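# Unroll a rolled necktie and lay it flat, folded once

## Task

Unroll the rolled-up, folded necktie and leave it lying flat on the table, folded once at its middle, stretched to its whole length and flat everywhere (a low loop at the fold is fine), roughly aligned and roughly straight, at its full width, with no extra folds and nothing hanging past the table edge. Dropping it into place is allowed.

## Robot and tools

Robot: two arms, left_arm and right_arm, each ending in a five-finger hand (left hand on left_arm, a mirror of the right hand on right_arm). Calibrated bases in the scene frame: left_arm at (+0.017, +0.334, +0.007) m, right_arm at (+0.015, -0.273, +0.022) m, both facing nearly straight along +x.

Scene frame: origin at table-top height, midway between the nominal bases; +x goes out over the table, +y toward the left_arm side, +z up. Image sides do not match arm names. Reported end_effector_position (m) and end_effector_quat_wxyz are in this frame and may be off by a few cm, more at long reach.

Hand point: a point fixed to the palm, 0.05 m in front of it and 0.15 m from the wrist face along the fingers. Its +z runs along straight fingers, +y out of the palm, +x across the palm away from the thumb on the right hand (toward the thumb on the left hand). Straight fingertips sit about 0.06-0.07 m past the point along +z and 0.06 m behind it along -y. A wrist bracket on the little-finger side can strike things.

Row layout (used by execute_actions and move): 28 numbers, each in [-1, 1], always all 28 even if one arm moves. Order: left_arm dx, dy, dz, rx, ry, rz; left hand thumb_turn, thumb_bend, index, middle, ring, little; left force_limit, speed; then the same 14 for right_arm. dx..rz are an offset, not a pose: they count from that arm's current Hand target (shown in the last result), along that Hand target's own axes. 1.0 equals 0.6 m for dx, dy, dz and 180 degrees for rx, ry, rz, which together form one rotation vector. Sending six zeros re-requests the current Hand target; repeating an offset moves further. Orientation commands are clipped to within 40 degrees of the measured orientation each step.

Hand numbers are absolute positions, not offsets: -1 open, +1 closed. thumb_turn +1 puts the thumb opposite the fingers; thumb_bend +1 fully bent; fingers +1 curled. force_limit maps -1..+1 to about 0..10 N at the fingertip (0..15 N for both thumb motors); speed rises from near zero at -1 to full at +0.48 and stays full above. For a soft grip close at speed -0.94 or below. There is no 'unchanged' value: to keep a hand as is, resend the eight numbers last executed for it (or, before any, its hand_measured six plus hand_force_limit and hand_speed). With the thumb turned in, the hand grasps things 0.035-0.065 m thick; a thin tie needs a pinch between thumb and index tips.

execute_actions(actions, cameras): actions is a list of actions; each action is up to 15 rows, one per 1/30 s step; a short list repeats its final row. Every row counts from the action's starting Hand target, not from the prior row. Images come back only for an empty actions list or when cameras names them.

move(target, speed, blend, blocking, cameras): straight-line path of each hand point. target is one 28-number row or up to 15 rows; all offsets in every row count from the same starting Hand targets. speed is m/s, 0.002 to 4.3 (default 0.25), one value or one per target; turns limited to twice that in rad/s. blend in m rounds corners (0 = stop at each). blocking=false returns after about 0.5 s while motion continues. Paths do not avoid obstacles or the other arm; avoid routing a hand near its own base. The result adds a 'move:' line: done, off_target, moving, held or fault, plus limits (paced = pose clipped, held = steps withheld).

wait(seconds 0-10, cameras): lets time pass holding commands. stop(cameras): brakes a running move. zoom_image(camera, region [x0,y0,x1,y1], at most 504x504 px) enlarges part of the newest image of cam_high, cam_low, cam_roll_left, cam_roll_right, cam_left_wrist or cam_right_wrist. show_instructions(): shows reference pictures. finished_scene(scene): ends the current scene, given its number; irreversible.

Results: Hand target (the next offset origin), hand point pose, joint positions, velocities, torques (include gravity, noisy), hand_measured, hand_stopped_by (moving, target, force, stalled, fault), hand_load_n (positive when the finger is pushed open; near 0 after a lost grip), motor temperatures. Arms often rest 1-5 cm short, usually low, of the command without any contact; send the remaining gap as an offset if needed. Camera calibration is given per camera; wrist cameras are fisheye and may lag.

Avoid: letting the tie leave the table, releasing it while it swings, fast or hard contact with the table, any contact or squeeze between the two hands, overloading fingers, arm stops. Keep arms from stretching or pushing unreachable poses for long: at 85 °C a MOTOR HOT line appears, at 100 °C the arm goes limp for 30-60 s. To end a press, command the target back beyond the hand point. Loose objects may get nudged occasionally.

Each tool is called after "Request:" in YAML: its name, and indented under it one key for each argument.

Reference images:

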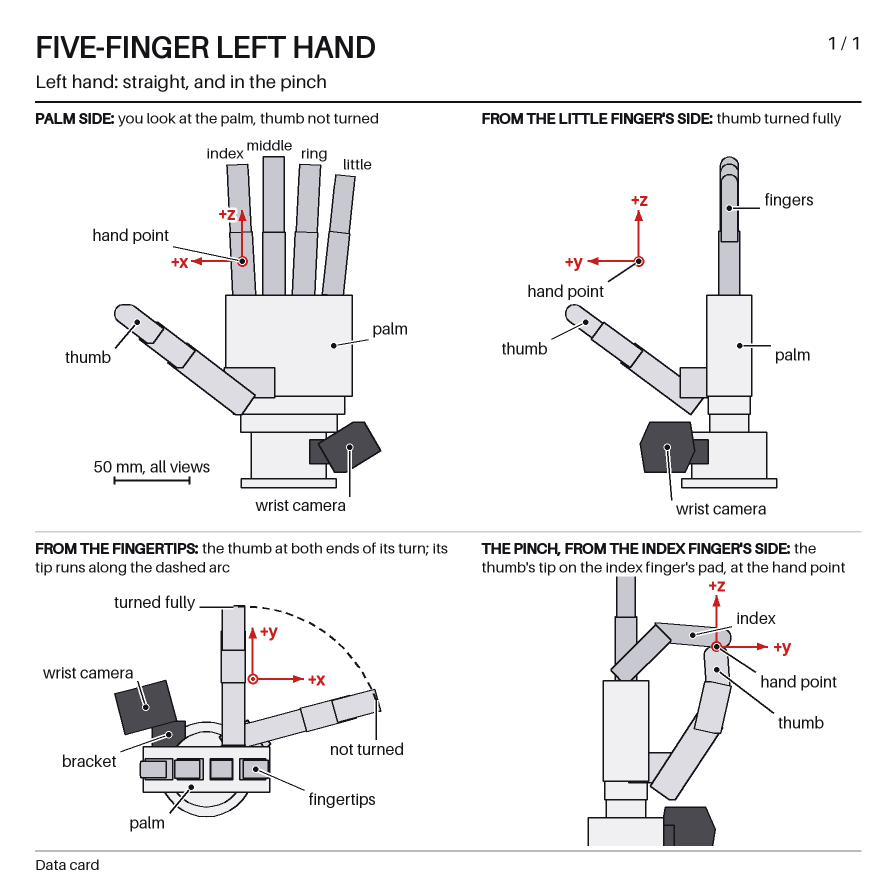

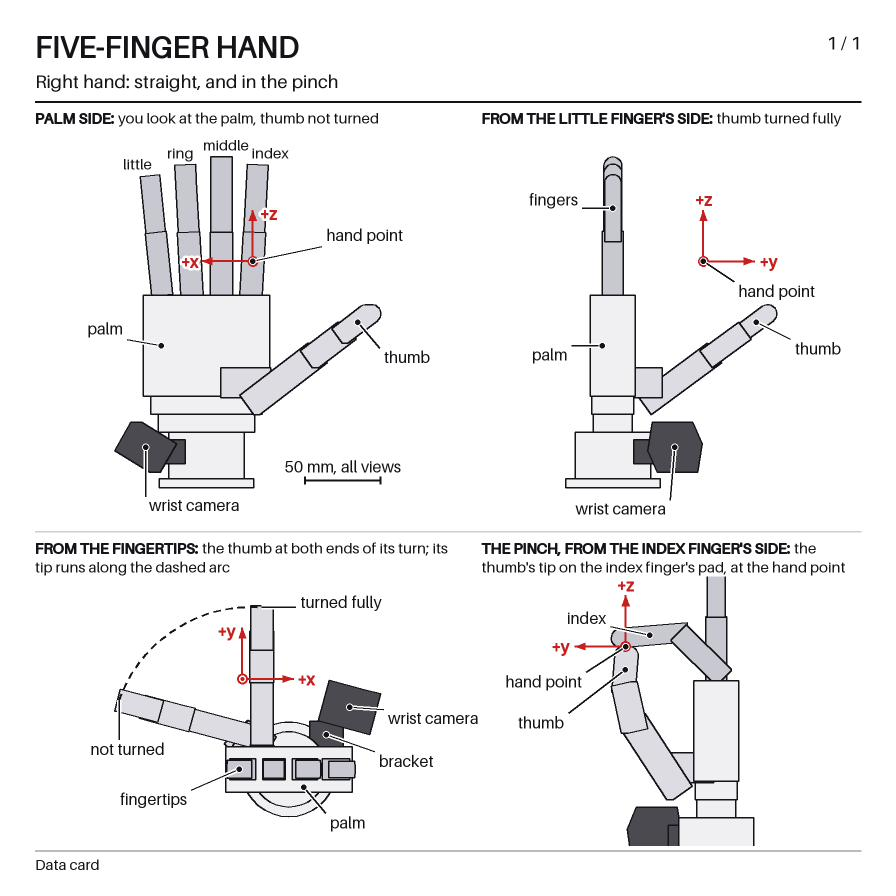

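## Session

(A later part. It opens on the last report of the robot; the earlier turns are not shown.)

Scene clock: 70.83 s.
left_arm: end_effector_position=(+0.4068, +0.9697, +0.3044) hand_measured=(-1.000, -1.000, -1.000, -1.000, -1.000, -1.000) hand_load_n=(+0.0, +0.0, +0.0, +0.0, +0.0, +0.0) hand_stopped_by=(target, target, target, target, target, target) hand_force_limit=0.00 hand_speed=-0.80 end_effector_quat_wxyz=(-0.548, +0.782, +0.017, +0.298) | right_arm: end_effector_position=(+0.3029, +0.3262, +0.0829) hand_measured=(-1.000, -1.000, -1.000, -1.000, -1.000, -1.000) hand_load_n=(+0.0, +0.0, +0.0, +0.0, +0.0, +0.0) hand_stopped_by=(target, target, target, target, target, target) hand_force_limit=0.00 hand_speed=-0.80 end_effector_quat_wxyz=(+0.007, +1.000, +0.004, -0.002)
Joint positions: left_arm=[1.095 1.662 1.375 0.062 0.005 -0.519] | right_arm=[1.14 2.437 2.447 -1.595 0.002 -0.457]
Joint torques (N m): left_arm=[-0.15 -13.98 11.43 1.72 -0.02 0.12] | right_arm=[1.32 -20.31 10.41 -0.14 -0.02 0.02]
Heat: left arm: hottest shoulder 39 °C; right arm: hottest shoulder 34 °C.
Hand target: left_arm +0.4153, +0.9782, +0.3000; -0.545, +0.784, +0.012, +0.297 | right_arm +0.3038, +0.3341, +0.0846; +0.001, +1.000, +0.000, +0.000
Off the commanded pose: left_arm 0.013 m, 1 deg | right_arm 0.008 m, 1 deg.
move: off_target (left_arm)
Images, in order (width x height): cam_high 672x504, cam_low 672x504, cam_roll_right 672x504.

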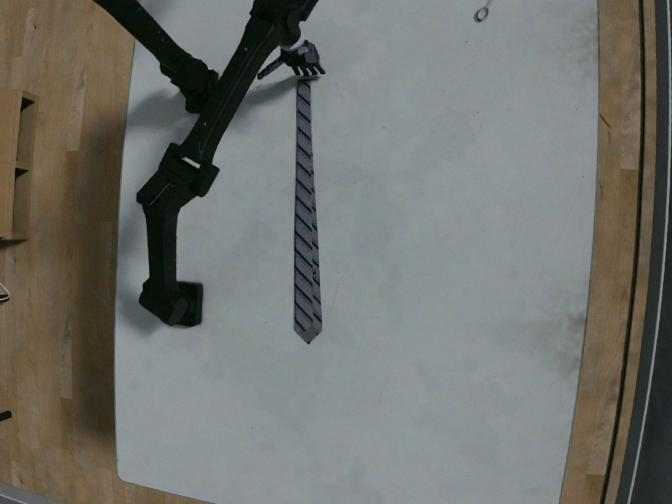

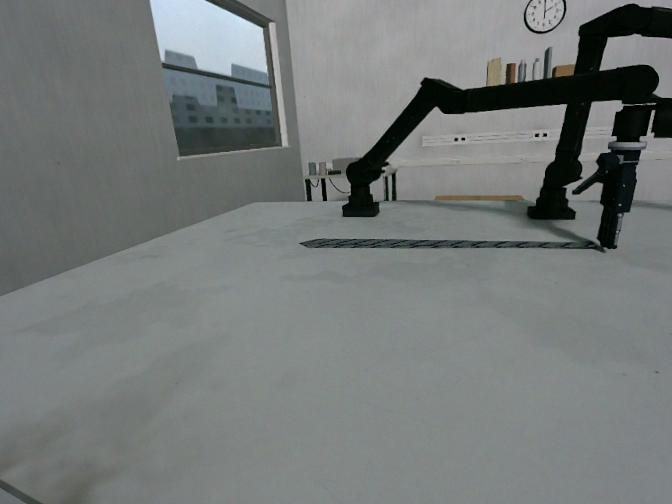

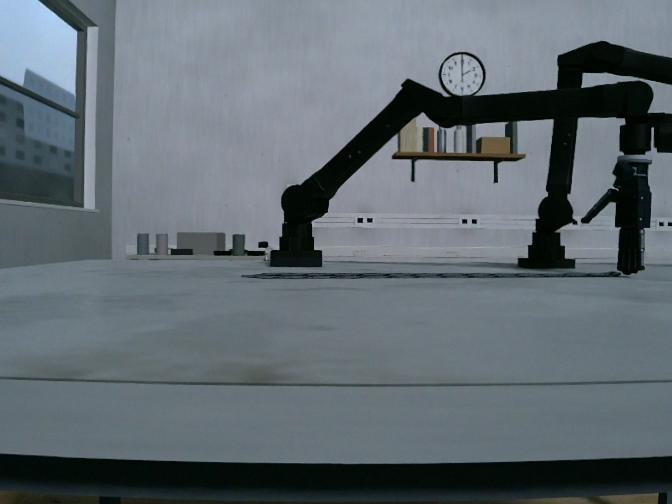

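Request:
move:
  target:
    - [0,0,0,0,0,0,-1,-1,-1,-1,-1,-1,0,-0.8,0,0,-0.2,0,0,0,-1,-1,-1,-1,-1,-1,0,-0.8]
    - [0,0,0,0,0,0,-1,-1,-1,-1,-1,-1,0,-0.8,-0.1,0.35,-0.22,0,0,0,-1,-1,-1,-1,-1,-1,0,-0.8]
  speed: 0.25
  blend: [0.03,0]
  cameras: ["cam_high","cam_low","cam_roll_right","cam_roll_left"]

Request:
zoom_image:
  camera: "cam_roll_right"
  region: [570, 240, 670, 300]

Request:
zoom_image:
  camera: "cam_roll_left"
  region: [350, 240, 470, 300]

Request:
zoom_image:
  camera: "cam_high"
  region: [240, 60, 360, 360]

Request:
zoom_image:
  camera: "cam_low"
  region: [540, 210, 640, 260]

Scene clock: 78.40 s.
left_arm: end_effector_position=(+0.4068, +0.9697, +0.3044) hand_measured=(-1.000, -1.000, -1.000, -1.000, -1.000, -1.000) hand_load_n=(+0.0, +0.0, +0.0, -0.5, +0.0, +0.0) hand_stopped_by=(target, target, target, target, target, target) hand_force_limit=0.00 hand_speed=-0.80 end_effector_quat_wxyz=(-0.548, +0.782, +0.017, +0.298) | right_arm: end_effector_position=(+0.2406, +0.1220, +0.2242) hand_measured=(-1.000, -1.000, -1.000, -1.000, -1.000, -1.000) hand_load_n=(+0.0, -0.5, +0.0, +0.0, +0.0, +0.0) hand_stopped_by=(target, target, target, target, target, target) hand_force_limit=0.00 hand_speed=-0.80 end_effector_quat_wxyz=(-0.001, +1.000, -0.004, +0.001)
Joint positions: left_arm=[1.095 1.662 1.375 0.062 0.005 -0.519] | right_arm=[1.076 1.707 1.639 -1.499 0.002 -0.505]
Joint torques (N m): left_arm=[-0.15 -13.98 11.43 1.72 -0.02 0.12] | right_arm=[0.79 -12.63 7.04 0.83 -0.01 -0.18]
Heat: left arm: hottest shoulder 38 °C; right arm: hottest shoulder 35 °C.
Hand target: left_arm +0.4153, +0.9782, +0.3000; -0.545, +0.784, +0.012, +0.297 | right_arm +0.2440, +0.1243, +0.2168; +0.001, +1.000, +0.000, +0.000
Off the commanded pose: left_arm 0.013 m, 1 deg | right_arm 0.008 m, 1 deg.
move: off_target (left_arm)
Images, in order (width x height): cam_high 672x504, cam_low 672x504, cam_roll_left 672x504, cam_roll_right 672x504.

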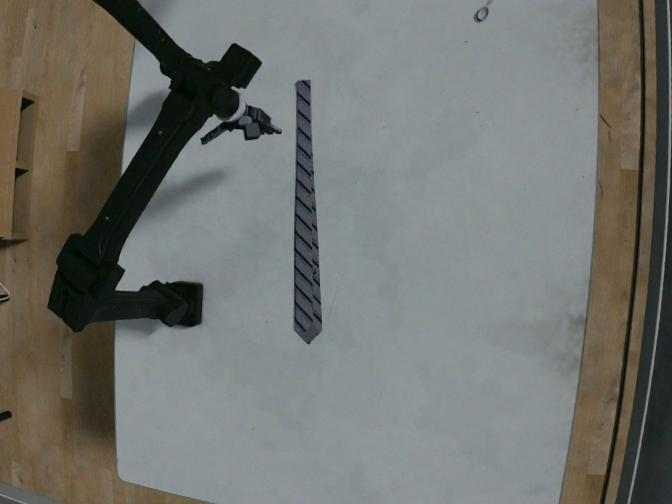

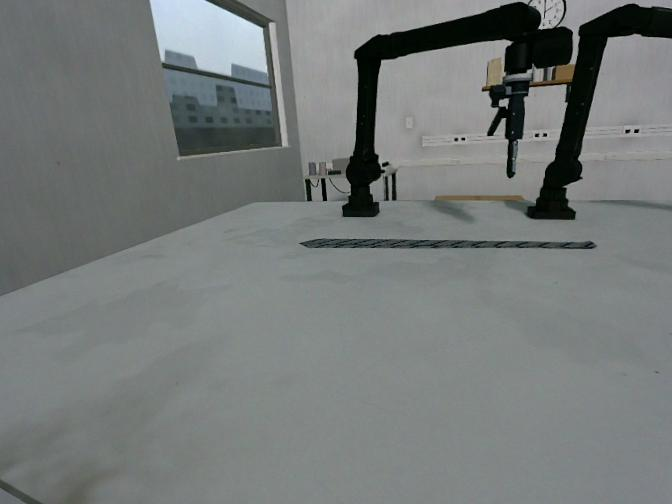

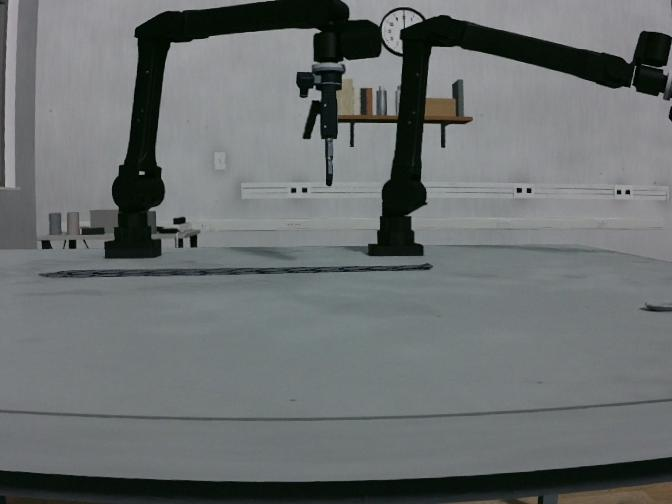

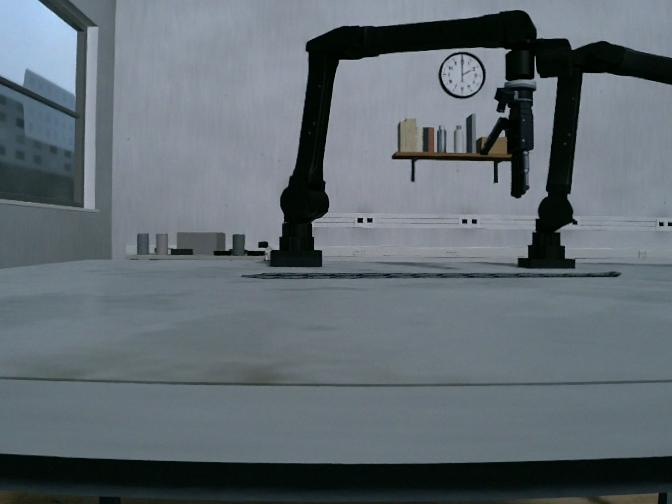

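Scaled by 5.040 from the camera's 672x504 image, which has a finer 960x720 frame.

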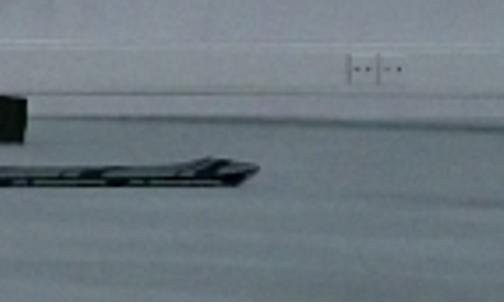

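Scaled by 4.200 from the camera's 672x504 image, which has a finer 960x720 frame.

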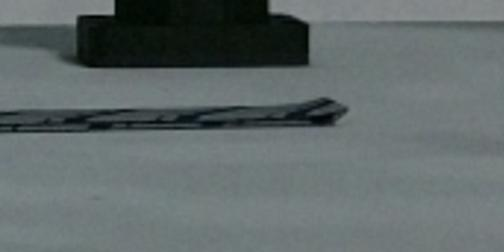

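Scaled by 1.680 from the camera's 672x504 image, which has a finer 960x720 frame.

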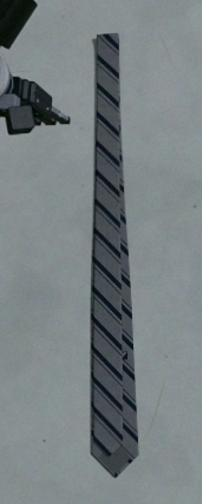

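Scaled by 5.040 from the camera's 672x504 image, which has a finer 960x720 frame.

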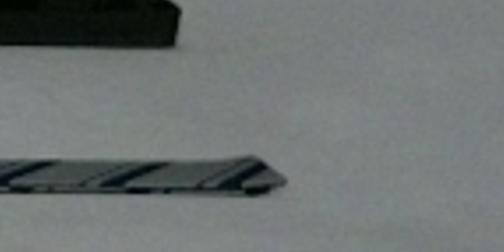

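Request:
finished_scene:
  scene: 2

The scene is finished: the task was done.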